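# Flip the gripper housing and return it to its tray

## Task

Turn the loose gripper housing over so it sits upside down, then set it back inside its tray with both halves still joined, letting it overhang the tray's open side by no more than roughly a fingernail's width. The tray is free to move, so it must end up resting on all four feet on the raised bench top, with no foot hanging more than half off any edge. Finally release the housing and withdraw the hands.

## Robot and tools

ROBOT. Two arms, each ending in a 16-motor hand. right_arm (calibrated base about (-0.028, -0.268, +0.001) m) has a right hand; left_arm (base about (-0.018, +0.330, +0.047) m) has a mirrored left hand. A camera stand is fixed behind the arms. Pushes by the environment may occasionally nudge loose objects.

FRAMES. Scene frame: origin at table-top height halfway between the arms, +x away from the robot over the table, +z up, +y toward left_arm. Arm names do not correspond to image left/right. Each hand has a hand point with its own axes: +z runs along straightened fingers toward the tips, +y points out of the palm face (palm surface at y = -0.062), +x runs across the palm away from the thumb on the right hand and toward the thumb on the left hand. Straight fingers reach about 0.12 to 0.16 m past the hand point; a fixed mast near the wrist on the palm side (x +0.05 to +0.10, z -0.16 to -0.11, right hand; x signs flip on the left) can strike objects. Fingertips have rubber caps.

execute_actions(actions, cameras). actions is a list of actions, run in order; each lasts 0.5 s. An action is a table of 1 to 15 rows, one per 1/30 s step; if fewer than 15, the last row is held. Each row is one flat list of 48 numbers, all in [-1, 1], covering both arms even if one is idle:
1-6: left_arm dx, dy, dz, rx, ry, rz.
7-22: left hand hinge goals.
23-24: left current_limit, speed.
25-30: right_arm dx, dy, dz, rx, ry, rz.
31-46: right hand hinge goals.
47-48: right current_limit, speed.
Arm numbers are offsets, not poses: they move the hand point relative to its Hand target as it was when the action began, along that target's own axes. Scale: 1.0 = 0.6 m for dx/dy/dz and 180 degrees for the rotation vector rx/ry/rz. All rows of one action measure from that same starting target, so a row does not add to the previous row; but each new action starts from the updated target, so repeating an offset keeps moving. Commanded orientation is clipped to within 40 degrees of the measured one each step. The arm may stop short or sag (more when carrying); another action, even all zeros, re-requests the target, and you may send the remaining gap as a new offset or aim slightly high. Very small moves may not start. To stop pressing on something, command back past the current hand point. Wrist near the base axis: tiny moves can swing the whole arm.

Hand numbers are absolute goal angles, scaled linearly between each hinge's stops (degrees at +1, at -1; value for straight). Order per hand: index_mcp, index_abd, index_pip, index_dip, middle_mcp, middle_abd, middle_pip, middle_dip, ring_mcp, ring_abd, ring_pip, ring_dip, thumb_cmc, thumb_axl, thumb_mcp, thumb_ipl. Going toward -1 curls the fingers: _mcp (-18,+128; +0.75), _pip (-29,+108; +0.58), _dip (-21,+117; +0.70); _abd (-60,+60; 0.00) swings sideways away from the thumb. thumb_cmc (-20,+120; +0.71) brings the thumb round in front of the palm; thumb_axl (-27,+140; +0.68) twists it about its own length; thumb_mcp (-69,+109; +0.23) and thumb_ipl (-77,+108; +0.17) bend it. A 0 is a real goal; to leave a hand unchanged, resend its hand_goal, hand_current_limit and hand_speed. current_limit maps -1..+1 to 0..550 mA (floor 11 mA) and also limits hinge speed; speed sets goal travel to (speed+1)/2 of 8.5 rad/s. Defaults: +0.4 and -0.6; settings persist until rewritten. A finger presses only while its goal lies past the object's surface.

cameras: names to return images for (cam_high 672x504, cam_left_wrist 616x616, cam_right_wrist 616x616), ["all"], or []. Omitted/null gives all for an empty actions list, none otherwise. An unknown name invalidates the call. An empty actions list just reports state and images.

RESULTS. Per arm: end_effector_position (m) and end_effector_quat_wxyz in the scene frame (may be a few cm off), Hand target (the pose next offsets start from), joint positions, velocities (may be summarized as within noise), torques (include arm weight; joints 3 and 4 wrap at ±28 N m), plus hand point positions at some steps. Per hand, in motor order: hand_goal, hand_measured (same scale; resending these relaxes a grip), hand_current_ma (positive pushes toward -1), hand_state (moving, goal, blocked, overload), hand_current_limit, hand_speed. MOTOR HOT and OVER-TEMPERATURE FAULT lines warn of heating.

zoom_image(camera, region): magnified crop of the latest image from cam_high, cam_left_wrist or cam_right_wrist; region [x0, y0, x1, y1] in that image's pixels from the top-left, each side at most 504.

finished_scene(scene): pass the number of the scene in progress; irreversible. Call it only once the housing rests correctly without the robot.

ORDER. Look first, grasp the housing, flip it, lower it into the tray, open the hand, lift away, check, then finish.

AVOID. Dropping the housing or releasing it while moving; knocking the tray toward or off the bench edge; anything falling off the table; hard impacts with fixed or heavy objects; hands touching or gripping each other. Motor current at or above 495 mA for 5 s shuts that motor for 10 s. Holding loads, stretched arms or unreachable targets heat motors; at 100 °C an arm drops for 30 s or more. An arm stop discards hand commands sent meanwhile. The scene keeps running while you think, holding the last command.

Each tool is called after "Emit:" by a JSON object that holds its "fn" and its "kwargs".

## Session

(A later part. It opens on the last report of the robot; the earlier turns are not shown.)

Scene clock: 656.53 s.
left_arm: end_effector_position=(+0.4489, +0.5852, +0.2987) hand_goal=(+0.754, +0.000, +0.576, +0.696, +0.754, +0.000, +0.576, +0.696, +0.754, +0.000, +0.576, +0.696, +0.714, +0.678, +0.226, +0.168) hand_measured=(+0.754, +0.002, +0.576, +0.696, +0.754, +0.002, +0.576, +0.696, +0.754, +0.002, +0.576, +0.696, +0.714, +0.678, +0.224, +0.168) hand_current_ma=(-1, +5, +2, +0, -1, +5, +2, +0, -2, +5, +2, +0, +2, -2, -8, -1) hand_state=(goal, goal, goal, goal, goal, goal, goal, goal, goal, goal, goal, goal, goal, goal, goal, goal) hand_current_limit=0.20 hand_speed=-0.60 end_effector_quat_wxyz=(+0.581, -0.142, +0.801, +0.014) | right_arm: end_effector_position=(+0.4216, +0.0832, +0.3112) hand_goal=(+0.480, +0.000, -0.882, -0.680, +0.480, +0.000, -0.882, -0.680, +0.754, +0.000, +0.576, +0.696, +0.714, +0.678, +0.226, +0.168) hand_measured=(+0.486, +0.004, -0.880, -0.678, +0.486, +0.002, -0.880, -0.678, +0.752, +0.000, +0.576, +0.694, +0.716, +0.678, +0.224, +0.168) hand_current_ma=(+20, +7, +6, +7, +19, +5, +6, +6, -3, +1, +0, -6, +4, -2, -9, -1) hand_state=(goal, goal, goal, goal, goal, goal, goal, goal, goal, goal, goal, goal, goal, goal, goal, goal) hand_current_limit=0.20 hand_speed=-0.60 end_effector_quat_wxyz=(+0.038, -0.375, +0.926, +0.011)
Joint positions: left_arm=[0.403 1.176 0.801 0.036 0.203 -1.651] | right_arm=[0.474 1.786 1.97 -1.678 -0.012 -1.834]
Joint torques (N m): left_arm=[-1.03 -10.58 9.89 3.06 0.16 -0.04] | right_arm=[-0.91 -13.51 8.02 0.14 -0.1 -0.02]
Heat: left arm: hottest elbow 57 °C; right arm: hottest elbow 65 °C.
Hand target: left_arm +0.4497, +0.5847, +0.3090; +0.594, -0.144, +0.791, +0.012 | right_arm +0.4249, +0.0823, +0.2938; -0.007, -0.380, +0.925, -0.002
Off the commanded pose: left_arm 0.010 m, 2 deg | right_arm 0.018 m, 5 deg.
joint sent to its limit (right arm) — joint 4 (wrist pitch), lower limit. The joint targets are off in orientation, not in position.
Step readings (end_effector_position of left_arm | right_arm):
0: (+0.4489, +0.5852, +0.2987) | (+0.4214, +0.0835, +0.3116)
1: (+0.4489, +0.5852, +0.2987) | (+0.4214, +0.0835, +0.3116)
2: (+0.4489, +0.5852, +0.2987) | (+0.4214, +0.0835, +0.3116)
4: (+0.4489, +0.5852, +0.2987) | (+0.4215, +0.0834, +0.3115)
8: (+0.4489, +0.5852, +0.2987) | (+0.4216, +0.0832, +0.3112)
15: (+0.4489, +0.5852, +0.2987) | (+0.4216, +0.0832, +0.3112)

Emit:
{"fn": "execute_actions", "kwargs": {"actions": [[[0,0,0,0,0,0,0.754,0,0.576,0.696,0.754,0,0.576,0.696,0.754,0,0.576,0.696,0.714,0.678,0.226,0.168,0.2,-0.6,-0.0076,0.0148,-0.008,0,0,0,0.48,0,-0.882,-0.68,0.48,0,-0.882,-0.68,0.754,0,0.576,0.696,0.714,0.678,0.226,0.168,0.2,-0.6]]], "cameras": ["cam_right_wrist"]}}

Emit:
{"fn": "zoom_image", "kwargs": {"camera": "cam_right_wrist", "region": [190, 130, 340, 280]}}

Scene clock: 663.57 s.
left_arm: end_effector_position=(+0.4489, +0.5852, +0.2987) hand_goal=(+0.754, +0.000, +0.576, +0.696, +0.754, +0.000, +0.576, +0.696, +0.754, +0.000, +0.576, +0.696, +0.714, +0.678, +0.226, +0.168) hand_measured=(+0.754, +0.002, +0.576, +0.696, +0.754, +0.002, +0.576, +0.696, +0.754, +0.002, +0.576, +0.696, +0.714, +0.678, +0.224, +0.168) hand_current_ma=(-1, +5, +2, +0, -1, +5, +2, +0, -2, +5, +2, +0, +2, -2, -8, -1) hand_state=(goal, goal, goal, goal, goal, goal, goal, goal, goal, goal, goal, goal, goal, goal, goal, goal) hand_current_limit=0.20 hand_speed=-0.60 end_effector_quat_wxyz=(+0.581, -0.142, +0.801, +0.014) | right_arm: end_effector_position=(+0.4197, +0.0859, +0.3112) hand_goal=(+0.480, +0.000, -0.882, -0.680, +0.480, +0.000, -0.882, -0.680, +0.754, +0.000, +0.576, +0.696, +0.714, +0.678, +0.226, +0.168) hand_measured=(+0.486, +0.004, -0.880, -0.678, +0.486, +0.002, -0.880, -0.678, +0.754, -0.002, +0.578, +0.694, +0.716, +0.678, +0.224, +0.168) hand_current_ma=(+20, +7, +6, +7, +19, +5, +6, +6, +2, -4, +4, -6, +4, -2, -9, -1) hand_state=(goal, goal, goal, goal, goal, goal, goal, goal, goal, goal, goal, goal, goal, goal, goal, goal) hand_current_limit=0.20 hand_speed=-0.60 end_effector_quat_wxyz=(+0.038, -0.377, +0.925, +0.010)
Joint positions: left_arm=[0.403 1.176 0.801 0.036 0.203 -1.651] | right_arm=[0.48 1.786 1.97 -1.678 -0.011 -1.832]
Joint torques (N m): left_arm=[-0.91 -9.58 9.95 3.17 0.13 -0.11] | right_arm=[-0.03 -13.63 9.03 0.14 -0.16 0.15]
Heat: left arm: hottest elbow 57 °C; right arm: hottest elbow 64 °C.
Hand target: left_arm +0.4497, +0.5847, +0.3090; +0.594, -0.144, +0.791, +0.012 | right_arm +0.4220, +0.0918, +0.2985; -0.007, -0.380, +0.925, -0.002
Off the commanded pose: left_arm 0.010 m, 2 deg | right_arm 0.014 m, 5 deg.
joint sent to its limit (right arm) — joint 4 (wrist pitch), lower limit. The joint targets are off in orientation, not in position.
Step readings (end_effector_position of left_arm | right_arm):
0: (+0.4489, +0.5852, +0.2987) | (+0.4216, +0.0832, +0.3112)
1: (+0.4489, +0.5852, +0.2987) | (+0.4216, +0.0832, +0.3112)
2: (+0.4489, +0.5852, +0.2987) | (+0.4216, +0.0832, +0.3112)
4: (+0.4489, +0.5852, +0.2987) | (+0.4214, +0.0836, +0.3112)
8: (+0.4489, +0.5852, +0.2987) | (+0.4202, +0.0851, +0.3112)
15: (+0.4489, +0.5852, +0.2987) | (+0.4197, +0.0859, +0.3112)
camera_calibration:
cam_right_wrist: T_world_to_cam=[[0.0832973, 0.993755, 0.0742533, -0.117442], [0.653597, -0.110728, 0.748699, -0.539396], [0.752245, -0.0138328, -0.658738, 0.0178427], [0, 0, 0, 1]] pos_world=[0.348909, 0.0572291, 0.42432]
Images, in order (width x height): cam_right_wrist 616x616.

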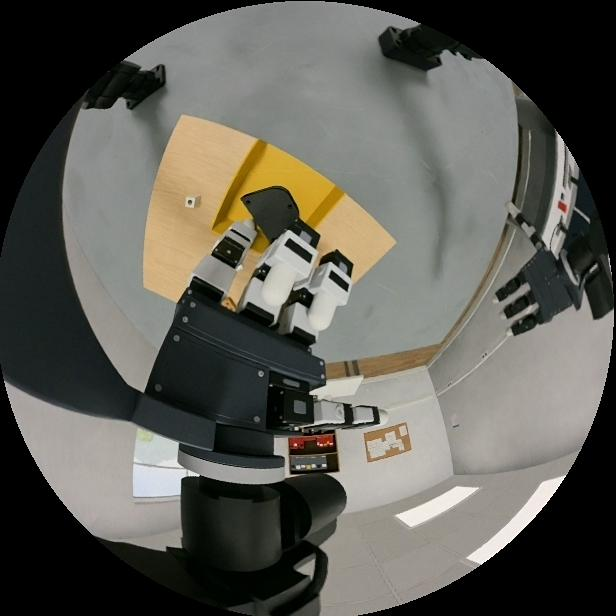

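Scaled by 3.360 from the camera's 616x616 image, which has a finer 880x880 frame.

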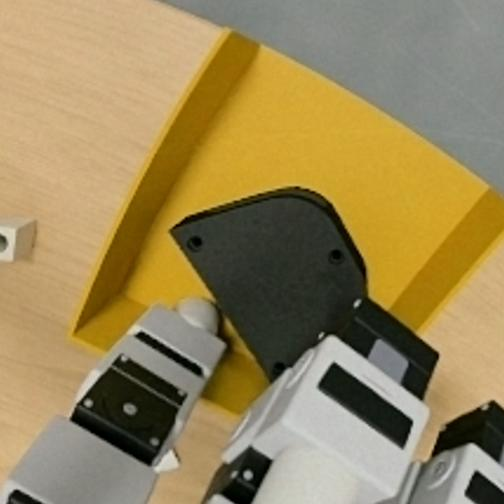

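Emit:
{"fn": "execute_actions", "kwargs": {"actions": [[[0,0,0,0,0,0,0.754,0,0.576,0.696,0.754,0,0.576,0.696,0.754,0,0.576,0.696,0.714,0.678,0.226,0.168,0.2,-0.6,0.004,-0.006,0.018,0,0,0,0.48,0,-0.882,-0.68,0.48,0,-0.882,-0.68,0.754,0,0.576,0.696,0.714,0.678,0.226,0.168,0.2,-0.6]]]}}

Scene clock: 672.63 s.
left_arm: end_effector_position=(+0.4489, +0.5852, +0.2987) hand_goal=(+0.754, +0.000, +0.576, +0.696, +0.754, +0.000, +0.576, +0.696, +0.754, +0.000, +0.576, +0.696, +0.714, +0.678, +0.226, +0.168) hand_measured=(+0.754, +0.002, +0.576, +0.696, +0.754, +0.002, +0.576, +0.696, +0.754, +0.002, +0.576, +0.696, +0.714, +0.678, +0.224, +0.168) hand_current_ma=(-1, +5, +2, +0, -1, +5, +2, +0, -2, +5, +2, +0, +2, -2, -8, -1) hand_state=(goal, goal, goal, goal, goal, goal, goal, goal, goal, goal, goal, goal, goal, goal, goal, goal) hand_current_limit=0.20 hand_speed=-0.60 end_effector_quat_wxyz=(+0.581, -0.142, +0.801, +0.014) | right_arm: end_effector_position=(+0.4202, +0.0857, +0.3101) hand_goal=(+0.480, +0.000, -0.882, -0.680, +0.480, +0.000, -0.882, -0.680, +0.754, +0.000, +0.576, +0.696, +0.714, +0.678, +0.226, +0.168) hand_measured=(+0.486, +0.004, -0.880, -0.678, +0.486, +0.002, -0.880, -0.678, +0.756, -0.002, +0.578, +0.694, +0.716, +0.678, +0.224, +0.168) hand_current_ma=(+20, +7, +6, +7, +19, +5, +6, +6, +3, -4, +5, -6, +4, -2, -9, -1) hand_state=(goal, goal, goal, goal, goal, goal, goal, goal, goal, goal, goal, goal, goal, goal, goal, goal) hand_current_limit=0.20 hand_speed=-0.60 end_effector_quat_wxyz=(+0.037, -0.377, +0.926, +0.009)
Joint positions: left_arm=[0.403 1.176 0.801 0.036 0.203 -1.651] | right_arm=[0.48 1.787 1.97 -1.678 -0.008 -1.832]
Joint velocities: left_arm=[within noise] | right_arm=[-0.005 -0.044 -0.027 0.002 -0.022 0.022]
Joint torques (N m): left_arm=[-0.97 -10.17 10.07 3 0.14 -0.1] | right_arm=[-0.62 -12.81 7.84 0.23 -0.13 0.05]
Heat: left arm: hottest elbow 57 °C; right arm: hottest elbow 63 °C.
Hand target: left_arm +0.4497, +0.5847, +0.3090; +0.594, -0.144, +0.791, +0.012 | right_arm +0.4227, +0.0875, +0.2876; -0.007, -0.380, +0.925, -0.002
Off the commanded pose: left_arm 0.010 m, 2 deg | right_arm 0.023 m, 5 deg.
joint sent to its limit (right arm) — joint 4 (wrist pitch), lower limit. The joint targets are off in orientation, not in position.
Step readings (end_effector_position of left_arm | right_arm):
0: (+0.4489, +0.5852, +0.2987) | (+0.4197, +0.0859, +0.3112)
1: (+0.4489, +0.5852, +0.2987) | (+0.4197, +0.0859, +0.3112)
2: (+0.4489, +0.5852, +0.2987) | (+0.4198, +0.0859, +0.3109)
4: (+0.4489, +0.5852, +0.2987) | (+0.4201, +0.0857, +0.3104)
8: (+0.4489, +0.5852, +0.2987) | (+0.4202, +0.0857, +0.3101)
15: (+0.4489, +0.5852, +0.2987) | (+0.4202, +0.0857, +0.3101)

Emit:
{"fn": "execute_actions", "kwargs": {"actions": [[[0,0,0,0,0,0,0.754,0,0.576,0.696,0.754,0,0.576,0.696,0.754,0,0.576,0.696,0.714,0.678,0.226,0.168,0.2,-0.6,0,0,0,0,0,0,0.48,0,-0.882,-0.68,0.48,0,-0.882,-0.68,0.754,0,0.576,0.696,0.714,0.678,0.226,0.168,0.2,-0.6]]], "cameras": ["cam_right_wrist"]}}

Emit:
{"fn": "zoom_image", "kwargs": {"camera": "cam_right_wrist", "region": [190, 130, 340, 280]}}

Scene clock: 678.90 s.
left_arm: end_effector_position=(+0.4489, +0.5852, +0.2987) hand_goal=(+0.754, +0.000, +0.576, +0.696, +0.754, +0.000, +0.576, +0.696, +0.754, +0.000, +0.576, +0.696, +0.714, +0.678, +0.226, +0.168) hand_measured=(+0.754, +0.002, +0.576, +0.696, +0.754, +0.002, +0.576, +0.696, +0.754, +0.002, +0.576, +0.696, +0.714, +0.678, +0.224, +0.168) hand_current_ma=(-1, +5, +2, +0, -1, +5, +2, +0, -2, +5, +2, +0, +2, -2, -8, -1) hand_state=(goal, goal, goal, goal, goal, goal, goal, goal, goal, goal, goal, goal, goal, goal, goal, goal) hand_current_limit=0.20 hand_speed=-0.60 end_effector_quat_wxyz=(+0.581, -0.142, +0.801, +0.014) | right_arm: end_effector_position=(+0.4202, +0.0857, +0.3101) hand_goal=(+0.480, +0.000, -0.882, -0.680, +0.480, +0.000, -0.882, -0.680, +0.754, +0.000, +0.576, +0.696, +0.714, +0.678, +0.226, +0.168) hand_measured=(+0.486, +0.004, -0.880, -0.678, +0.486, +0.002, -0.880, -0.678, +0.756, -0.002, +0.578, +0.694, +0.716, +0.678, +0.224, +0.168) hand_current_ma=(+20, +7, +6, +7, +19, +5, +6, +6, +3, -4, +5, -6, +4, -2, -9, -1) hand_state=(goal, goal, goal, goal, goal, goal, goal, goal, goal, goal, goal, goal, goal, goal, goal, goal) hand_current_limit=0.20 hand_speed=-0.60 end_effector_quat_wxyz=(+0.037, -0.377, +0.926, +0.009)
Joint positions: left_arm=[0.403 1.176 0.801 0.036 0.203 -1.651] | right_arm=[0.48 1.787 1.97 -1.678 -0.008 -1.832]
Joint torques (N m): left_arm=[-1.55 -9.82 9.88 3.15 0.16 -0.08] | right_arm=[-0.73 -12.92 7.82 0.13 -0.16 0.07]
Heat: left arm: hottest elbow 57 °C; right arm: hottest elbow 63 °C.
Hand target: left_arm +0.4497, +0.5847, +0.3090; +0.594, -0.144, +0.791, +0.012 | right_arm +0.4227, +0.0875, +0.2876; -0.007, -0.380, +0.925, -0.002
Off the commanded pose: left_arm 0.010 m, 2 deg | right_arm 0.023 m, 5 deg.
joint sent to its limit (right arm) — joint 4 (wrist pitch), lower limit. The joint targets are off in orientation, not in position.
Step readings (end_effector_position of left_arm | right_arm):
0: (+0.4489, +0.5852, +0.2987) | (+0.4202, +0.0857, +0.3101)
1: (+0.4489, +0.5852, +0.2987) | (+0.4202, +0.0857, +0.3101)
2: (+0.4489, +0.5852, +0.2987) | (+0.4202, +0.0857, +0.3101)
4: (+0.4489, +0.5852, +0.2987) | (+0.4202, +0.0857, +0.3101)
8: (+0.4489, +0.5852, +0.2987) | (+0.4202, +0.0857, +0.3101)
15: (+0.4489, +0.5852, +0.2987) | (+0.4202, +0.0857, +0.3101)
camera_calibration:
cam_right_wrist: T_world_to_cam=[[0.0834621, 0.993962, 0.0712265, -0.116297], [0.653611, -0.108556, 0.749005, -0.53922], [0.752215, -0.0159591, -0.658725, 0.0169336], [0, 0, 0, 1]] pos_world=[0.349409, 0.0573294, 0.423317]
Images, in order (width x height): cam_right_wrist 616x616.

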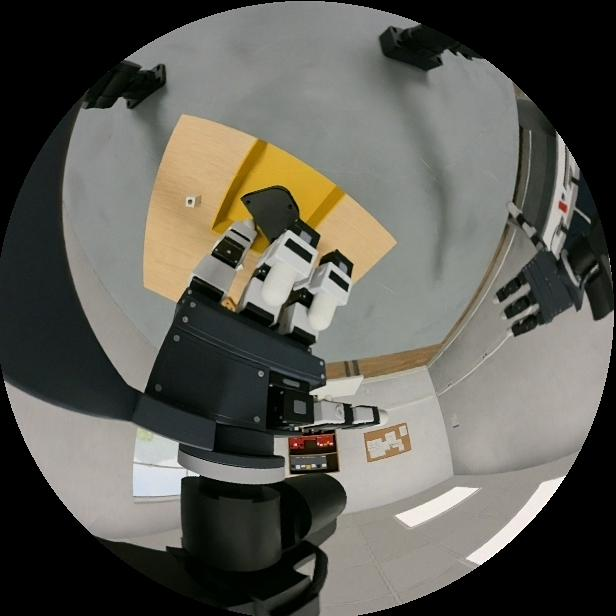

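Scaled by 3.360 from the camera's 616x616 image, which has a finer 880x880 frame.

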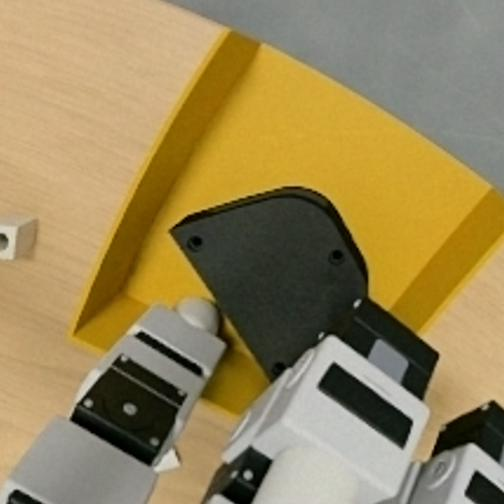

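Emit:
{"fn": "execute_actions", "kwargs": {"actions": [[[0,0,0,0,0,0,0.754,0,0.576,0.696,0.754,0,0.576,0.696,0.754,0,0.576,0.696,0.714,0.678,0.226,0.168,0.2,-0.6,0,0,0.02,0,0,0,0.48,0,-0.882,-0.68,0.48,0,-0.882,-0.68,0.754,0,0.576,0.696,0.714,0.678,0.226,0.168,0.2,-0.6]]]}}

Scene clock: 696.70 s.
left_arm: end_effector_position=(+0.4489, +0.5852, +0.2987) hand_goal=(+0.754, +0.000, +0.576, +0.696, +0.754, +0.000, +0.576, +0.696, +0.754, +0.000, +0.576, +0.696, +0.714, +0.678, +0.226, +0.168) hand_measured=(+0.754, +0.002, +0.576, +0.696, +0.754, +0.002, +0.576, +0.696, +0.754, +0.002, +0.576, +0.696, +0.714, +0.678, +0.224, +0.168) hand_current_ma=(-1, +5, +2, +0, -1, +5, +2, +0, -2, +5, +2, +0, +2, -2, -8, -1) hand_state=(goal, goal, goal, goal, goal, goal, goal, goal, goal, goal, goal, goal, goal, goal, goal, goal) hand_current_limit=0.20 hand_speed=-0.60 end_effector_quat_wxyz=(+0.581, -0.142, +0.801, +0.014) | right_arm: end_effector_position=(+0.4206, +0.0841, +0.3016) hand_goal=(+0.480, +0.000, -0.882, -0.680, +0.480, +0.000, -0.882, -0.680, +0.754, +0.000, +0.576, +0.696, +0.714, +0.678, +0.226, +0.168) hand_measured=(+0.486, +0.004, -0.880, -0.678, +0.486, +0.002, -0.880, -0.678, +0.768, +0.006, +0.584, +0.694, +0.716, +0.678, +0.222, +0.168) hand_current_ma=(+20, +7, +6, +7, +19, +5, +6, +6, +47, +13, +26, -7, +4, -2, -10, -1) hand_state=(goal, goal, goal, goal, goal, goal, goal, goal, goal, goal, goal, goal, goal, goal, goal, goal) hand_current_limit=0.20 hand_speed=-0.60 end_effector_quat_wxyz=(+0.029, -0.377, +0.926, +0.003)
Joint positions: left_arm=[0.403 1.176 0.801 0.036 0.203 -1.651] | right_arm=[0.48 1.794 1.96 -1.678 0.001 -1.832]
Joint torques (N m): left_arm=[-1.14 -9.29 9.96 3.02 0.12 -0.1] | right_arm=[-0.73 -12.57 7.76 0.06 -0.29 0.07]
Heat: left arm: hottest elbow 57 °C; right arm: hottest elbow 61 °C.
Hand target: left_arm +0.4497, +0.5847, +0.3090; +0.594, -0.144, +0.791, +0.012 | right_arm +0.4225, +0.0874, +0.2758; -0.007, -0.380, +0.925, -0.001
Off the commanded pose: left_arm 0.010 m, 2 deg | right_arm 0.026 m, 4 deg.
joint sent to its limit (right arm) — joint 4 (wrist pitch), lower limit. The joint targets still meet the commanded pose.
Step readings (end_effector_position of left_arm | right_arm):
0: (+0.4489, +0.5852, +0.2987) | (+0.4202, +0.0857, +0.3101)
1: (+0.4489, +0.5852, +0.2987) | (+0.4201, +0.0856, +0.3100)
2: (+0.4489, +0.5852, +0.2987) | (+0.4201, +0.0855, +0.3096)
4: (+0.4489, +0.5852, +0.2987) | (+0.4200, +0.0850, +0.3088)
8: (+0.4489, +0.5852, +0.2987) | (+0.4200, +0.0846, +0.3071)
15: (+0.4489, +0.5852, +0.2987) | (+0.4206, +0.0841, +0.3016)

Emit:
{"fn": "execute_actions", "kwargs": {"actions": [[[0,0,0,0,0,0,0.754,0,0.576,0.696,0.754,0,0.576,0.696,0.754,0,0.576,0.696,0.714,0.678,0.226,0.168,0.2,-0.6,-0.0135,0.0237,-0.0333,0,0,0,0.48,0,-0.882,-0.68,0.48,0,-0.882,-0.68,0.754,0,0.576,0.696,0.714,0.678,0.226,0.168,0.2,-0.6]]], "cameras": ["cam_right_wrist"]}}

Emit:
{"fn": "zoom_image", "kwargs": {"camera": "cam_right_wrist", "region": [190, 130, 340, 280]}}

Scene clock: 703.03 s.
left_arm: end_effector_position=(+0.4489, +0.5852, +0.2987) hand_goal=(+0.754, +0.000, +0.576, +0.696, +0.754, +0.000, +0.576, +0.696, +0.754, +0.000, +0.576, +0.696, +0.714, +0.678, +0.226, +0.168) hand_measured=(+0.754, +0.002, +0.576, +0.696, +0.754, +0.002, +0.576, +0.696, +0.754, +0.002, +0.576, +0.696, +0.714, +0.678, +0.224, +0.168) hand_current_ma=(-1, +5, +2, +0, -1, +5, +2, +0, -2, +5, +2, +0, +2, -2, -8, -1) hand_state=(goal, goal, goal, goal, goal, goal, goal, goal, goal, goal, goal, goal, goal, goal, goal, goal) hand_current_limit=0.20 hand_speed=-0.60 end_effector_quat_wxyz=(+0.581, -0.142, +0.801, +0.014) | right_arm: end_effector_position=(+0.4166, +0.0909, +0.3017) hand_goal=(+0.480, +0.000, -0.882, -0.680, +0.480, +0.000, -0.882, -0.680, +0.754, +0.000, +0.576, +0.696, +0.714, +0.678, +0.226, +0.168) hand_measured=(+0.486, +0.004, -0.880, -0.678, +0.486, +0.002, -0.880, -0.678, +0.790, -0.010, +0.600, +0.700, +0.716, +0.678, +0.222, +0.168) hand_current_ma=(+20, +7, +6, +7, +19, +5, +6, +6, +141, -23, +77, +9, +4, -2, -10, -1) hand_state=(goal, goal, goal, goal, goal, goal, goal, goal, blocked, goal, blocked, goal, goal, goal, goal, goal) hand_current_limit=0.20 hand_speed=-0.60 end_effector_quat_wxyz=(+0.029, -0.377, +0.926, +0.004)
Joint positions: left_arm=[0.403 1.176 0.801 0.036 0.203 -1.651] | right_arm=[0.494 1.794 1.96 -1.678 0.001 -1.819]
Joint torques (N m): left_arm=[-1.03 -9.93 10.02 3.29 0.14 -0.05] | right_arm=[0.26 -13.45 10.17 0.16 -0.52 0.26]
Heat: left arm: hottest elbow 57 °C; right arm: hottest elbow 60 °C.
Hand target: left_arm +0.4497, +0.5847, +0.3090; +0.594, -0.144, +0.791, +0.012 | right_arm +0.4185, +0.1034, +0.2956; -0.007, -0.380, +0.925, -0.002
Off the commanded pose: left_arm 0.010 m, 2 deg | right_arm 0.014 m, 4 deg.
joint sent to its limit (right arm) — joint 4 (wrist pitch), lower limit. The joint targets are off in orientation, not in position.
Step readings (end_effector_position of left_arm | right_arm):
0: (+0.4489, +0.5852, +0.2987) | (+0.4206, +0.0841, +0.3016)
1: (+0.4489, +0.5852, +0.2987) | (+0.4206, +0.0841, +0.3016)
2: (+0.4489, +0.5852, +0.2987) | (+0.4205, +0.0843, +0.3016)
4: (+0.4489, +0.5852, +0.2987) | (+0.4201, +0.0850, +0.3016)
8: (+0.4489, +0.5852, +0.2987) | (+0.4180, +0.0885, +0.3017)
15: (+0.4489, +0.5852, +0.2987) | (+0.4165, +0.0909, +0.3017)
camera_calibration:
cam_right_wrist: T_world_to_cam=[[0.0836135, 0.99498, 0.0549784, -0.115899], [0.661549, -0.0966841, 0.743643, -0.53277], [0.745226, -0.0258077, -0.666313, 0.0203096], [0, 0, 0, 1]] pos_world=[0.347009, 0.0643313, 0.416095]
Images, in order (width x height): cam_right_wrist 616x616.

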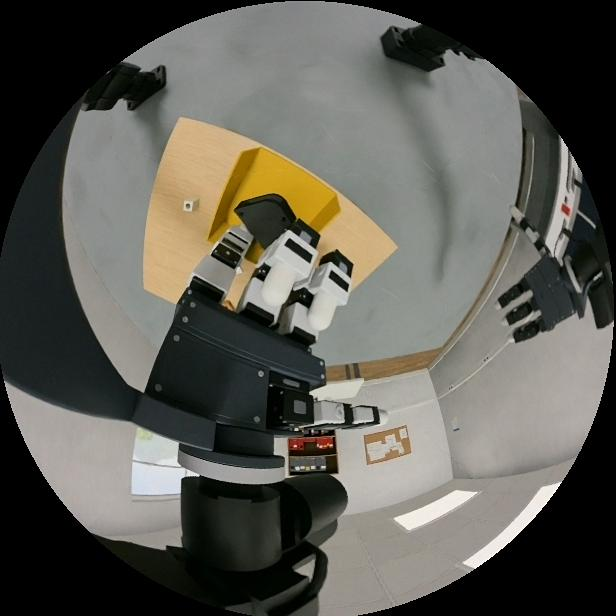

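Scaled by 3.360 from the camera's 616x616 image, which has a finer 880x880 frame.

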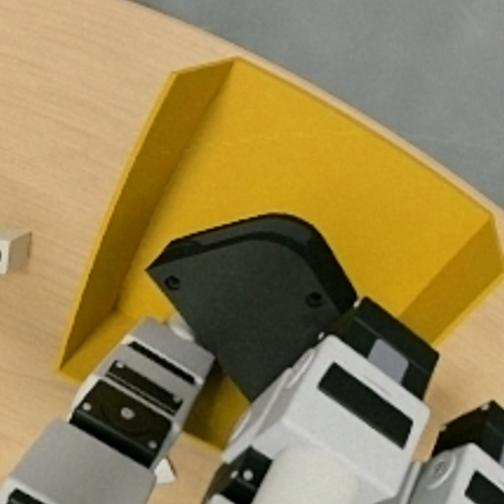

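Emit:
{"fn": "execute_actions", "kwargs": {"actions": [], "cameras": ["cam_high"]}}

Emit:
{"fn": "zoom_image", "kwargs": {"camera": "cam_high", "region": [260, 210, 420, 330]}}

Scene clock: 708.73 s.
left_arm: end_effector_position=(+0.4489, +0.5852, +0.2987) hand_goal=(+0.754, +0.000, +0.576, +0.696, +0.754, +0.000, +0.576, +0.696, +0.754, +0.000, +0.576, +0.696, +0.714, +0.678, +0.226, +0.168) hand_measured=(+0.754, +0.002, +0.576, +0.696, +0.754, +0.002, +0.576, +0.696, +0.754, +0.002, +0.576, +0.696, +0.714, +0.678, +0.224, +0.168) hand_current_ma=(-1, +5, +2, +0, -1, +5, +2, +0, -2, +5, +2, +0, +2, -2, -8, -1) hand_state=(goal, goal, goal, goal, goal, goal, goal, goal, goal, goal, goal, goal, goal, goal, goal, goal) hand_current_limit=0.20 hand_speed=-0.60 end_effector_quat_wxyz=(+0.581, -0.142, +0.801, +0.014) | right_arm: end_effector_position=(+0.4166, +0.0910, +0.3017) hand_goal=(+0.480, +0.000, -0.882, -0.680, +0.480, +0.000, -0.882, -0.680, +0.754, +0.000, +0.576, +0.696, +0.714, +0.678, +0.226, +0.168) hand_measured=(+0.486, +0.004, -0.880, -0.678, +0.486, +0.002, -0.880, -0.678, +0.790, -0.010, +0.600, +0.700, +0.716, +0.678, +0.222, +0.168) hand_current_ma=(+20, +7, +6, +7, +19, +5, +6, +6, +141, -23, +77, +9, +4, -2, -10, -1) hand_state=(goal, goal, goal, goal, goal, goal, goal, goal, blocked, goal, blocked, goal, goal, goal, goal, goal) hand_current_limit=0.20 hand_speed=-0.60 end_effector_quat_wxyz=(+0.029, -0.377, +0.926, +0.004)
Joint positions: left_arm=[0.403 1.176 0.801 0.036 0.203 -1.651] | right_arm=[0.494 1.794 1.96 -1.678 0.001 -1.819]
Joint velocities: within noise
Joint torques (N m): left_arm=[-0.91 -9.64 9.94 3.23 0.13 -0.1] | right_arm=[0.26 -13.68 10.3 0.09 -0.52 0.22]
Heat: left arm: hottest elbow 57 °C; right arm: hottest elbow 60 °C.
Hand target: left_arm +0.4497, +0.5847, +0.3090; +0.594, -0.144, +0.791, +0.012 | right_arm +0.4186, +0.1034, +0.2956; -0.007, -0.380, +0.925, -0.002
Off the commanded pose: left_arm 0.010 m, 2 deg | right_arm 0.014 m, 4 deg.
Images, in order (width x height): cam_high 672x504.

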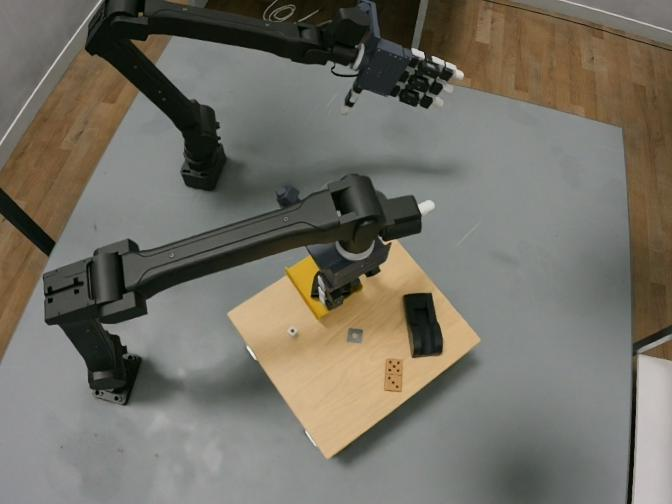

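Scaled by 3.150 from the camera's 672x504 image, which has a finer 960x720 frame.

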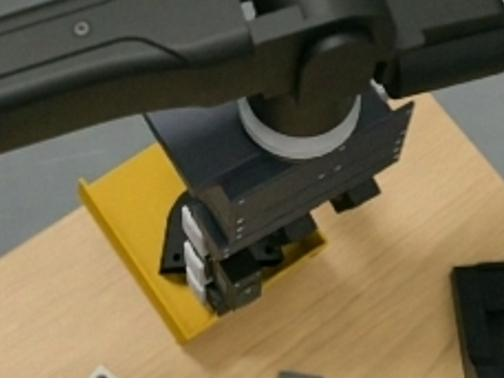

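Emit:
{"fn": "execute_actions", "kwargs": {"actions": [], "cameras": ["cam_right_wrist", "cam_left_wrist"]}}

Emit:
{"fn": "zoom_image", "kwargs": {"camera": "cam_right_wrist", "region": [205, 140, 305, 240]}}

Scene clock: 719.00 s.
left_arm: end_effector_position=(+0.4489, +0.5852, +0.2987) hand_goal=(+0.754, +0.000, +0.576, +0.696, +0.754, +0.000, +0.576, +0.696, +0.754, +0.000, +0.576, +0.696, +0.714, +0.678, +0.226, +0.168) hand_measured=(+0.754, +0.002, +0.576, +0.696, +0.754, +0.002, +0.576, +0.696, +0.754, +0.002, +0.576, +0.696, +0.714, +0.678, +0.224, +0.168) hand_current_ma=(-1, +5, +2, +0, -1, +5, +2, +0, -2, +5, +2, +0, +2, -2, -8, -1) hand_state=(goal, goal, goal, goal, goal, goal, goal, goal, goal, goal, goal, goal, goal, goal, goal, goal) hand_current_limit=0.20 hand_speed=-0.60 end_effector_quat_wxyz=(+0.581, -0.142, +0.801, +0.014) | right_arm: end_effector_position=(+0.4166, +0.0910, +0.3017) hand_goal=(+0.480, +0.000, -0.882, -0.680, +0.480, +0.000, -0.882, -0.680, +0.754, +0.000, +0.576, +0.696, +0.714, +0.678, +0.226, +0.168) hand_measured=(+0.486, +0.004, -0.880, -0.678, +0.486, +0.002, -0.880, -0.678, +0.790, -0.010, +0.600, +0.700, +0.716, +0.678, +0.222, +0.168) hand_current_ma=(+20, +7, +6, +7, +19, +5, +6, +6, +141, -23, +77, +9, +4, -2, -10, -1) hand_state=(goal, goal, goal, goal, goal, goal, goal, goal, blocked, goal, blocked, goal, goal, goal, goal, goal) hand_current_limit=0.20 hand_speed=-0.60 end_effector_quat_wxyz=(+0.029, -0.377, +0.926, +0.004)
Joint positions: left_arm=[0.403 1.176 0.801 0.036 0.203 -1.651] | right_arm=[0.494 1.794 1.96 -1.678 0.001 -1.819]
Joint velocities: within noise
Joint torques (N m): left_arm=[-0.73 -10.17 9.99 3.11 0.12 -0.1] | right_arm=[0.03 -13.45 10.24 0.08 -0.54 0.22]
Heat: left arm: hottest elbow 57 °C; right arm: hottest elbow 59 °C.
Hand target: left_arm +0.4497, +0.5847, +0.3090; +0.594, -0.144, +0.791, +0.012 | right_arm +0.4186, +0.1034, +0.2956; -0.007, -0.380, +0.925, -0.002
Off the commanded pose: left_arm 0.010 m, 2 deg | right_arm 0.014 m, 4 deg.
camera_calibration:
cam_left_wrist: T_world_to_cam=[[0.381327, -0.447697, 0.8088, -0.180137], [-0.668374, -0.737944, -0.0933566, 0.715026], [0.638644, -0.504981, -0.580627, 0.304518], [0, 0, 0, 1]] pos_world=[0.352117, 0.600778, 0.389259]
cam_right_wrist: T_world_to_cam=[[0.0839737, 0.994952, 0.0549384, -0.116006], [0.66151, -0.0968935, 0.743651, -0.532747], [0.74522, -0.0261049, -0.666307, 0.0203278], [0, 0, 0, 1]] pos_world=[0.34701, 0.0643311, 0.416095]
Images, in order (width x height): cam_left_wrist 616x616, cam_right_wrist 616x616.

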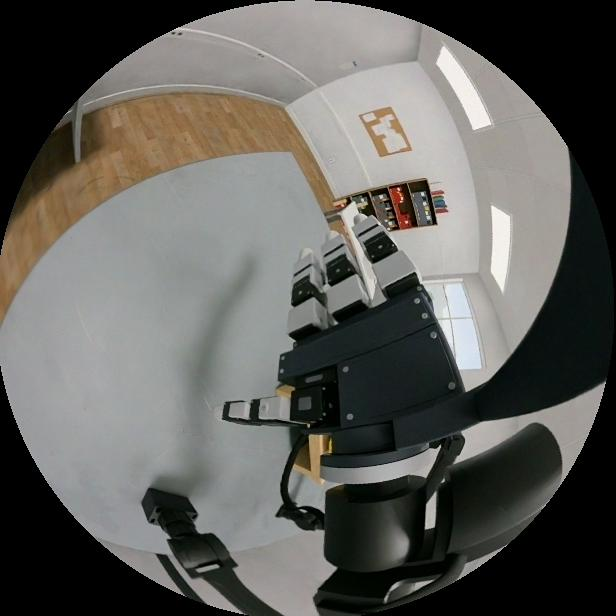

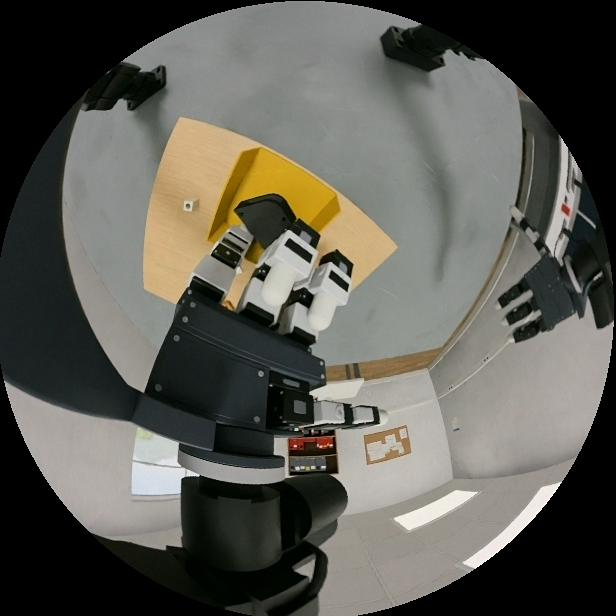

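Scaled by 5.040 from the camera's 616x616 image, which has a finer 880x880 frame.

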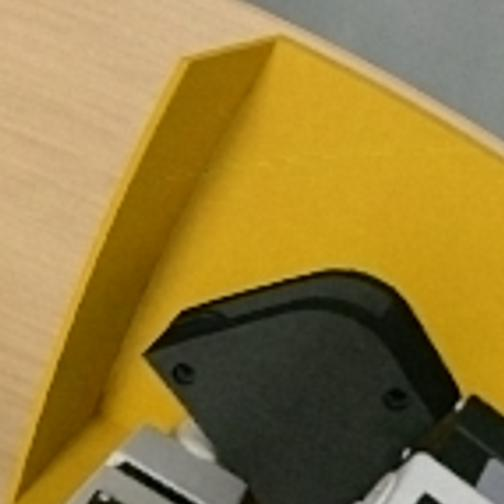

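Emit:
{"fn": "execute_actions", "kwargs": {"actions": [[[0,0,0,0,0,0,0.754,0,0.576,0.696,0.754,0,0.576,0.696,0.754,0,0.576,0.696,0.714,0.678,0.226,0.168,0.2,-0.6,0.0,-0.012,-0.035,0,0,0,0.48,0,-0.882,-0.68,0.48,0,-0.882,-0.68,0.754,0,0.576,0.696,0.714,0.678,0.226,0.168,0.2,-0.6]]], "cameras": ["cam_right_wrist","cam_high"]}}

Emit:
{"fn": "zoom_image", "kwargs": {"camera": "cam_right_wrist", "region": [190, 130, 340, 280]}}

Scene clock: 744.47 s.
left_arm: end_effector_position=(+0.4489, +0.5852, +0.2987) hand_goal=(+0.754, +0.000, +0.576, +0.696, +0.754, +0.000, +0.576, +0.696, +0.754, +0.000, +0.576, +0.696, +0.714, +0.678, +0.226, +0.168) hand_measured=(+0.754, +0.002, +0.576, +0.696, +0.754, +0.002, +0.576, +0.696, +0.754, +0.002, +0.576, +0.696, +0.714, +0.678, +0.224, +0.168) hand_current_ma=(-1, +5, +2, +0, -1, +5, +2, +0, -2, +5, +2, +0, +2, -2, -8, -1) hand_state=(goal, goal, goal, goal, goal, goal, goal, goal, goal, goal, goal, goal, goal, goal, goal, goal) hand_current_limit=0.20 hand_speed=-0.60 end_effector_quat_wxyz=(+0.581, -0.142, +0.801, +0.014) | right_arm: end_effector_position=(+0.4173, +0.0917, +0.3043) hand_goal=(+0.480, +0.000, -0.882, -0.680, +0.480, +0.000, -0.882, -0.680, +0.754, +0.000, +0.576, +0.696, +0.714, +0.678, +0.226, +0.168) hand_measured=(+0.486, +0.004, -0.880, -0.678, +0.486, +0.002, -0.880, -0.678, +0.792, -0.016, +0.600, +0.702, +0.716, +0.678, +0.222, +0.168) hand_current_ma=(+20, +7, +6, +7, +19, +5, +6, +6, +142, -45, +78, +17, +4, -2, -10, -1) hand_state=(goal, goal, goal, goal, goal, goal, goal, goal, blocked, goal, blocked, goal, goal, goal, goal, goal) hand_current_limit=0.20 hand_speed=-0.60 end_effector_quat_wxyz=(+0.031, -0.376, +0.926, +0.007)
Joint positions: left_arm=[0.403 1.176 0.801 0.036 0.203 -1.651] | right_arm=[0.492 1.794 1.965 -1.678 -0.006 -1.819]
Joint torques (N m): left_arm=[-1.08 -10.34 9.91 3.04 0.13 -0.08] | right_arm=[-0.56 -15.03 11.88 0.05 -0.62 0.13]
Heat: left arm: hottest elbow 57 °C; right arm: hottest elbow 59 °C.
Hand target: left_arm +0.4497, +0.5847, +0.3090; +0.594, -0.144, +0.791, +0.012 | right_arm +0.4238, +0.0986, +0.3166; -0.007, -0.380, +0.925, -0.001
Off the commanded pose: left_arm 0.010 m, 2 deg | right_arm 0.016 m, 5 deg.
joint sent to its limit (right arm) — joint 4 (wrist pitch), lower limit. The joint targets are off in orientation, not in position.
Step readings (end_effector_position of left_arm | right_arm):
0: (+0.4489, +0.5852, +0.2987) | (+0.4166, +0.0910, +0.3017)
1: (+0.4489, +0.5852, +0.2987) | (+0.4166, +0.0910, +0.3017)
2: (+0.4489, +0.5852, +0.2987) | (+0.4168, +0.0911, +0.3022)
4: (+0.4489, +0.5852, +0.2987) | (+0.4169, +0.0915, +0.3031)
8: (+0.4489, +0.5852, +0.2987) | (+0.4172, +0.0918, +0.3039)
15: (+0.4489, +0.5852, +0.2987) | (+0.4173, +0.0917, +0.3043)
camera_calibration:
cam_right_wrist: T_world_to_cam=[[0.0850485, 0.994357, 0.0634146, -0.119958], [0.660781, -0.103924, 0.74335, -0.533966], [0.745745, -0.0213176, -0.66589, 0.0206851], [0, 0, 0, 1]] pos_world=[0.347611, 0.0642297, 0.418304]
Images, in order (width x height): cam_high 672x504, cam_right_wrist 616x616.

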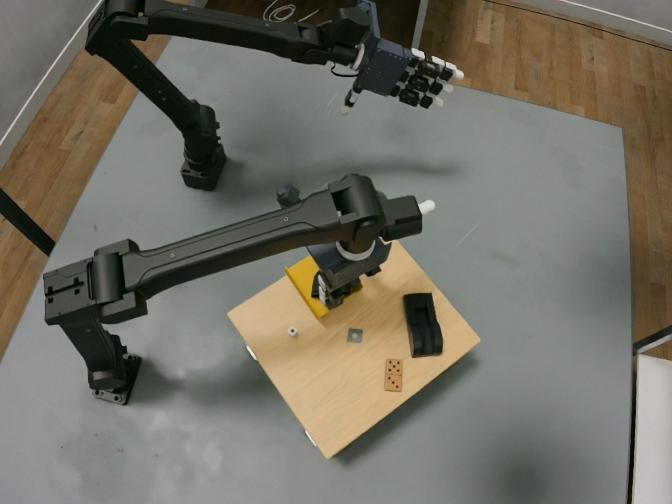

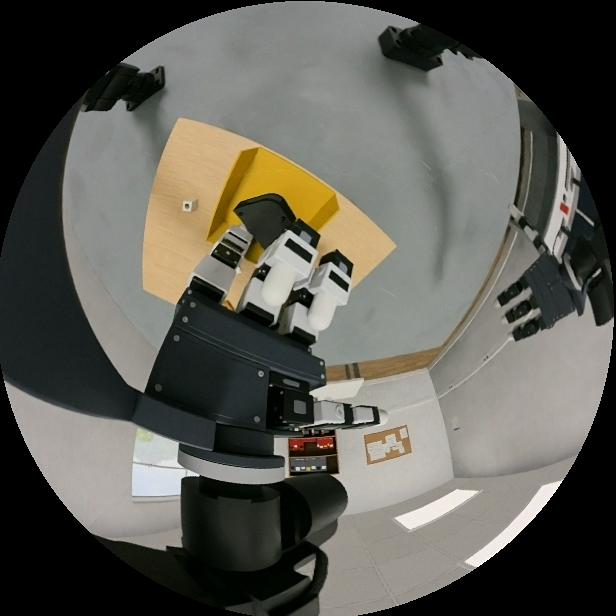

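Scaled by 3.360 from the camera's 616x616 image, which has a finer 880x880 frame.

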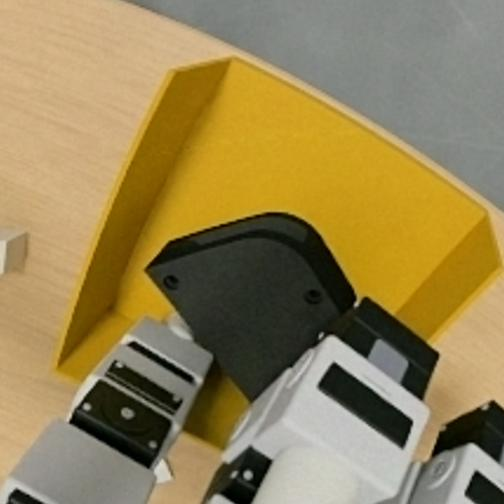

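Emit:
{"fn": "zoom_image", "kwargs": {"camera": "cam_high", "region": [270, 230, 370, 330]}}

Scaled by 5.040 from the camera's 672x504 image, which has a finer 960x720 frame.

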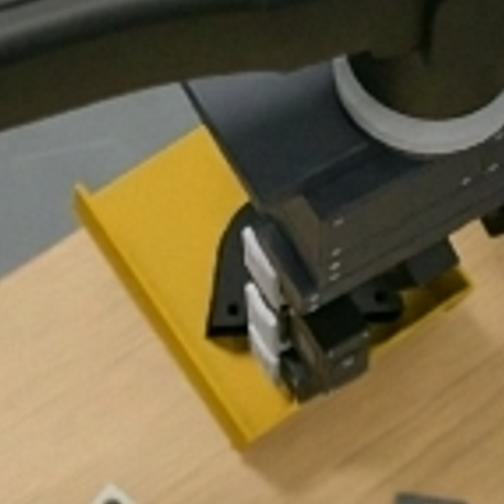

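Emit:
{"fn": "execute_actions", "kwargs": {"actions": [[[0,0,0,0,0,0,0.754,0,0.576,0.696,0.754,0,0.576,0.696,0.754,0,0.576,0.696,0.714,0.678,0.226,0.168,0.2,-0.6,-0.002,-0.006,-0.012,0,0,0,0.48,0,-0.882,-0.68,0.48,0,-0.882,-0.68,0.754,0,0.576,0.696,0.714,0.678,0.226,0.168,0.2,-0.6]]], "cameras": ["cam_right_wrist"]}}

Emit:
{"fn": "zoom_image", "kwargs": {"camera": "cam_right_wrist", "region": [190, 130, 340, 280]}}

Scene clock: 785.43 s.
left_arm: end_effector_position=(+0.4489, +0.5852, +0.2987) hand_goal=(+0.754, +0.000, +0.576, +0.696, +0.754, +0.000, +0.576, +0.696, +0.754, +0.000, +0.576, +0.696, +0.714, +0.678, +0.226, +0.168) hand_measured=(+0.754, +0.002, +0.576, +0.696, +0.754, +0.002, +0.576, +0.696, +0.754, +0.002, +0.576, +0.696, +0.714, +0.678, +0.224, +0.168) hand_current_ma=(-1, +5, +2, +0, -1, +5, +2, +0, -2, +5, +2, +0, +2, -2, -8, -1) hand_state=(goal, goal, goal, goal, goal, goal, goal, goal, goal, goal, goal, goal, goal, goal, goal, goal) hand_current_limit=0.20 hand_speed=-0.60 end_effector_quat_wxyz=(+0.581, -0.142, +0.801, +0.014) | right_arm: end_effector_position=(+0.4178, +0.0932, +0.3076) hand_goal=(+0.480, +0.000, -0.882, -0.680, +0.480, +0.000, -0.882, -0.680, +0.754, +0.000, +0.576, +0.696, +0.714, +0.678, +0.226, +0.168) hand_measured=(+0.486, +0.004, -0.880, -0.678, +0.486, +0.002, -0.880, -0.678, +0.778, -0.014, +0.598, +0.700, +0.716, +0.678, +0.222, +0.168) hand_current_ma=(+20, +7, +6, +7, +19, +5, +6, +6, +88, -40, +69, +10, +4, -2, -10, -1) hand_state=(goal, goal, goal, goal, goal, goal, goal, goal, blocked, goal, blocked, goal, goal, goal, goal, goal) hand_current_limit=0.20 hand_speed=-0.60 end_effector_quat_wxyz=(+0.034, -0.376, +0.926, +0.013)
Joint positions: left_arm=[0.403 1.176 0.801 0.036 0.203 -1.651] | right_arm=[0.491 1.794 1.971 -1.678 -0.017 -1.819]
Joint torques (N m): left_arm=[-1.44 -10.17 10.04 3.22 0.09 -0.04] | right_arm=[-1.03 -15.33 12.49 0.17 -0.37 0.09]
Heat: left arm: hottest elbow 57 °C; right arm: hottest elbow 61 °C.
Hand target: left_arm +0.4497, +0.5847, +0.3090; +0.594, -0.144, +0.791, +0.012 | right_arm +0.4273, +0.0969, +0.3237; -0.007, -0.380, +0.925, -0.001
Off the commanded pose: left_arm 0.010 m, 2 deg | right_arm 0.019 m, 5 deg.
joint sent to its limit (right arm) — joint 4 (wrist pitch), lower limit. The joint targets are off in orientation, not in position.
Step readings (end_effector_position of left_arm | right_arm):
0: (+0.4489, +0.5852, +0.2987) | (+0.4173, +0.0917, +0.3043)
1: (+0.4489, +0.5852, +0.2987) | (+0.4175, +0.0916, +0.3043)
2: (+0.4489, +0.5852, +0.2987) | (+0.4175, +0.0917, +0.3044)
4: (+0.4489, +0.5852, +0.2987) | (+0.4178, +0.0921, +0.3058)
8: (+0.4489, +0.5852, +0.2987) | (+0.4178, +0.0930, +0.3072)
15: (+0.4489, +0.5852, +0.2987) | (+0.4178, +0.0932, +0.3076)
camera_calibration:
cam_right_wrist: T_world_to_cam=[[0.0858655, 0.993438, 0.07555, -0.125627], [0.660702, -0.113536, 0.742012, -0.535317], [0.745721, -0.0137972, -0.666116, 0.0219393], [0, 0, 0, 1]] pos_world=[0.348112, 0.0643279, 0.421317]
Images, in order (width x height): cam_right_wrist 616x616.

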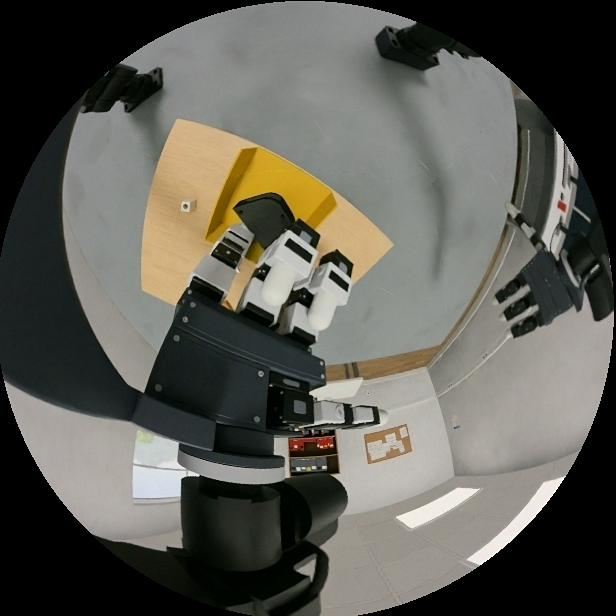

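Scaled by 3.360 from the camera's 616x616 image, which has a finer 880x880 frame.

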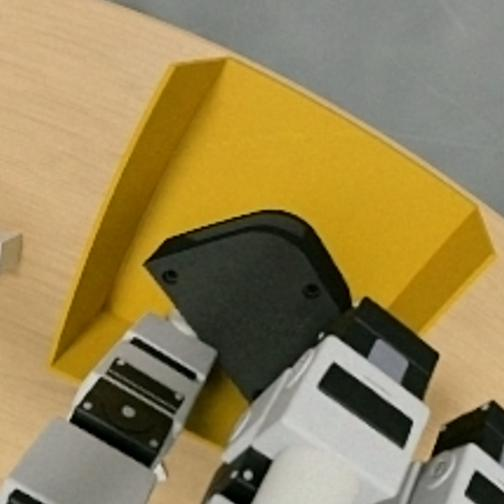

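Emit:
{"fn": "execute_actions", "kwargs": {"actions": [[[0,0,0,0,0,0,0.754,0,0.576,0.696,0.754,0,0.576,0.696,0.754,0,0.576,0.696,0.714,0.678,0.226,0.168,0.2,-0.6,0.0,-0.002,-0.01,0,0,0,0.48,0,-0.882,-0.68,0.48,0,-0.882,-0.68,0.754,0,0.576,0.696,0.714,0.678,0.226,0.168,0.2,-0.6]],[[0,0,0,0,0,0,0.754,0,0.576,0.696,0.754,0,0.576,0.696,0.754,0,0.576,0.696,0.714,0.678,0.226,0.168,0.2,-0.6,0.0,-0.002,-0.006,0,0,0,0.48,0,-0.882,-0.68,0.48,0,-0.882,-0.68,0.754,0,0.576,0.696,0.714,0.678,0.226,0.168,0.2,-0.6]]], "cameras": ["cam_right_wrist","cam_high"]}}

Emit:
{"fn": "zoom_image", "kwargs": {"camera": "cam_right_wrist", "region": [190, 130, 340, 280]}}

Emit:
{"fn": "zoom_image", "kwargs": {"camera": "cam_high", "region": [270, 230, 370, 330]}}

Scene clock: 793.00 s.
left_arm: end_effector_position=(+0.4489, +0.5852, +0.2987) hand_goal=(+0.754, +0.000, +0.576, +0.696, +0.754, +0.000, +0.576, +0.696, +0.754, +0.000, +0.576, +0.696, +0.714, +0.678, +0.226, +0.168) hand_measured=(+0.754, +0.002, +0.576, +0.696, +0.754, +0.002, +0.576, +0.696, +0.754, +0.002, +0.576, +0.696, +0.714, +0.678, +0.224, +0.168) hand_current_ma=(-1, +5, +2, +0, -1, +5, +2, +0, -2, +5, +2, +0, +2, -2, -8, -1) hand_state=(goal, goal, goal, goal, goal, goal, goal, goal, goal, goal, goal, goal, goal, goal, goal, goal) hand_current_limit=0.20 hand_speed=-0.60 end_effector_quat_wxyz=(+0.581, -0.142, +0.801, +0.014) | right_arm: end_effector_position=(+0.4195, +0.0939, +0.3119) hand_goal=(+0.480, +0.000, -0.882, -0.680, +0.480, +0.000, -0.882, -0.680, +0.754, +0.000, +0.576, +0.696, +0.714, +0.678, +0.226, +0.168) hand_measured=(+0.486, +0.004, -0.880, -0.678, +0.486, +0.002, -0.880, -0.678, +0.756, -0.012, +0.582, +0.700, +0.716, +0.678, +0.222, +0.168) hand_current_ma=(+20, +7, +6, +7, +19, +5, +6, +6, +5, -29, +17, +9, +4, -2, -10, -1) hand_state=(goal, goal, goal, goal, goal, goal, goal, goal, goal, goal, goal, goal, goal, goal, goal, goal) hand_current_limit=0.20 hand_speed=-0.60 end_effector_quat_wxyz=(+0.038, -0.375, +0.926, +0.017)
Joint positions: left_arm=[0.403 1.176 0.801 0.036 0.203 -1.651] | right_arm=[0.488 1.794 1.981 -1.678 -0.024 -1.819]
Joint torques (N m): left_arm=[-0.73 -9.82 9.72 3.21 0.11 -0.07] | right_arm=[-1.44 -15.74 12.74 0.18 -0.29 0.06]
Heat: left arm: hottest elbow 57 °C; right arm: hottest elbow 62 °C.
Hand target: left_arm +0.4497, +0.5847, +0.3090; +0.594, -0.144, +0.791, +0.012 | right_arm +0.4291, +0.0952, +0.3333; -0.007, -0.380, +0.925, -0.001
Off the commanded pose: left_arm 0.010 m, 2 deg | right_arm 0.024 m, 6 deg.
joint sent to its limit (right arm) — joint 4 (wrist pitch), lower limit. The joint targets are off in orientation, not in position.
Step readings (end_effector_position of left_arm | right_arm):
0: (+0.4489, +0.5852, +0.2987) | (+0.4178, +0.0932, +0.3076)
1: (+0.4489, +0.5852, +0.2987) | (+0.4178, +0.0932, +0.3076)
2: (+0.4489, +0.5852, +0.2987) | (+0.4180, +0.0931, +0.3076)
4: (+0.4489, +0.5852, +0.2987) | (+0.4182, +0.0932, +0.3084)
8: (+0.4489, +0.5852, +0.2987) | (+0.4186, +0.0936, +0.3098)
15: (+0.4489, +0.5852, +0.2987) | (+0.4187, +0.0938, +0.3101)
16: (+0.4489, +0.5852, +0.2987) | (+0.4187, +0.0938, +0.3101)
17: (+0.4489, +0.5852, +0.2987) | (+0.4187, +0.0938, +0.3101)
19: (+0.4489, +0.5852, +0.2987) | (+0.4188, +0.0937, +0.3102)
23: (+0.4489, +0.5852, +0.2987) | (+0.4193, +0.0936, +0.3111)
30: (+0.4489, +0.5852, +0.2987) | (+0.4195, +0.0938, +0.3119)
camera_calibration:
cam_right_wrist: T_world_to_cam=[[0.0875863, 0.992344, 0.0870739, -0.131031], [0.657349, -0.123253, 0.743439, -0.53766], [0.748479, -0.00787715, -0.663111, 0.0209672], [0, 0, 0, 1]] pos_world=[0.349213, 0.0639255, 0.425031]
Images, in order (width x height): cam_high 672x504, cam_right_wrist 616x616.

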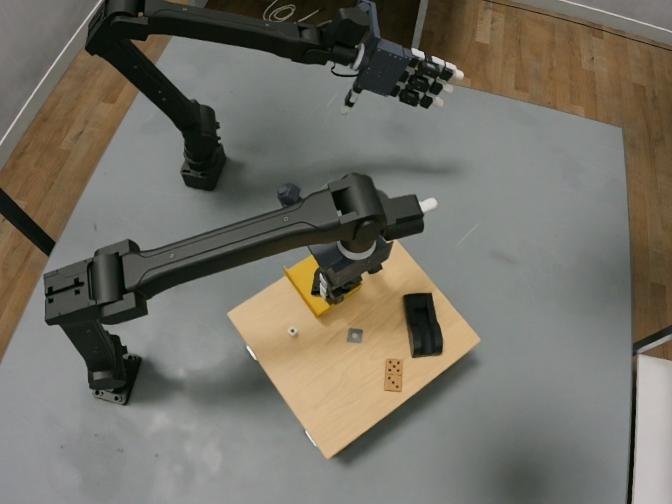

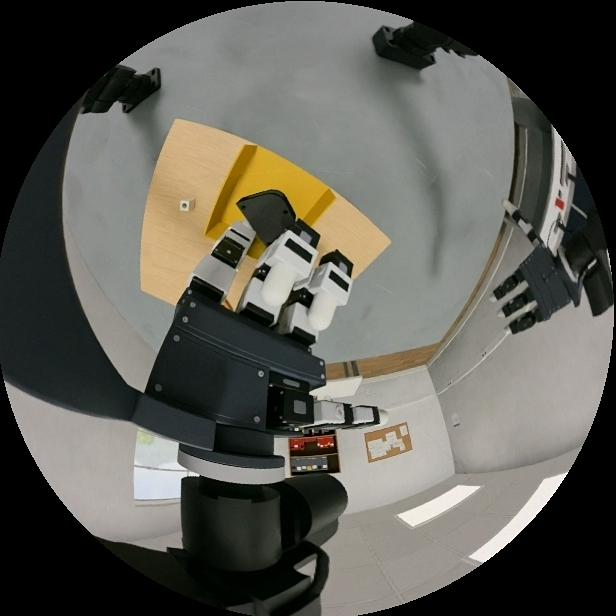

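Scaled by 3.360 from the camera's 616x616 image, which has a finer 880x880 frame.

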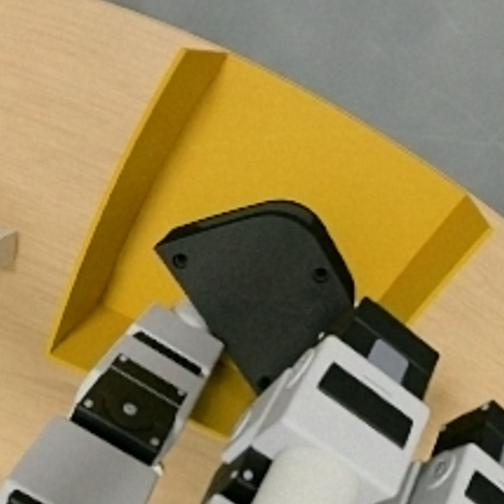

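Scaled by 5.040 from the camera's 672x504 image, which has a finer 960x720 frame.

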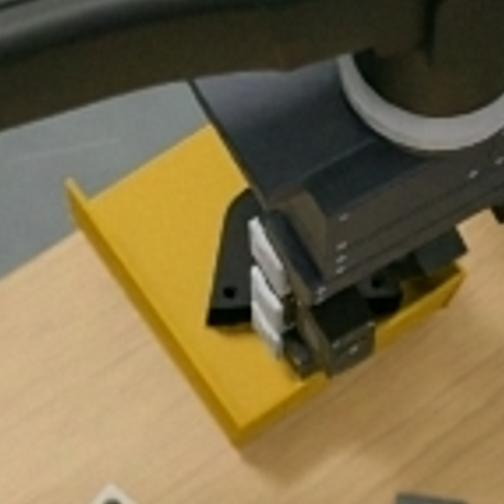

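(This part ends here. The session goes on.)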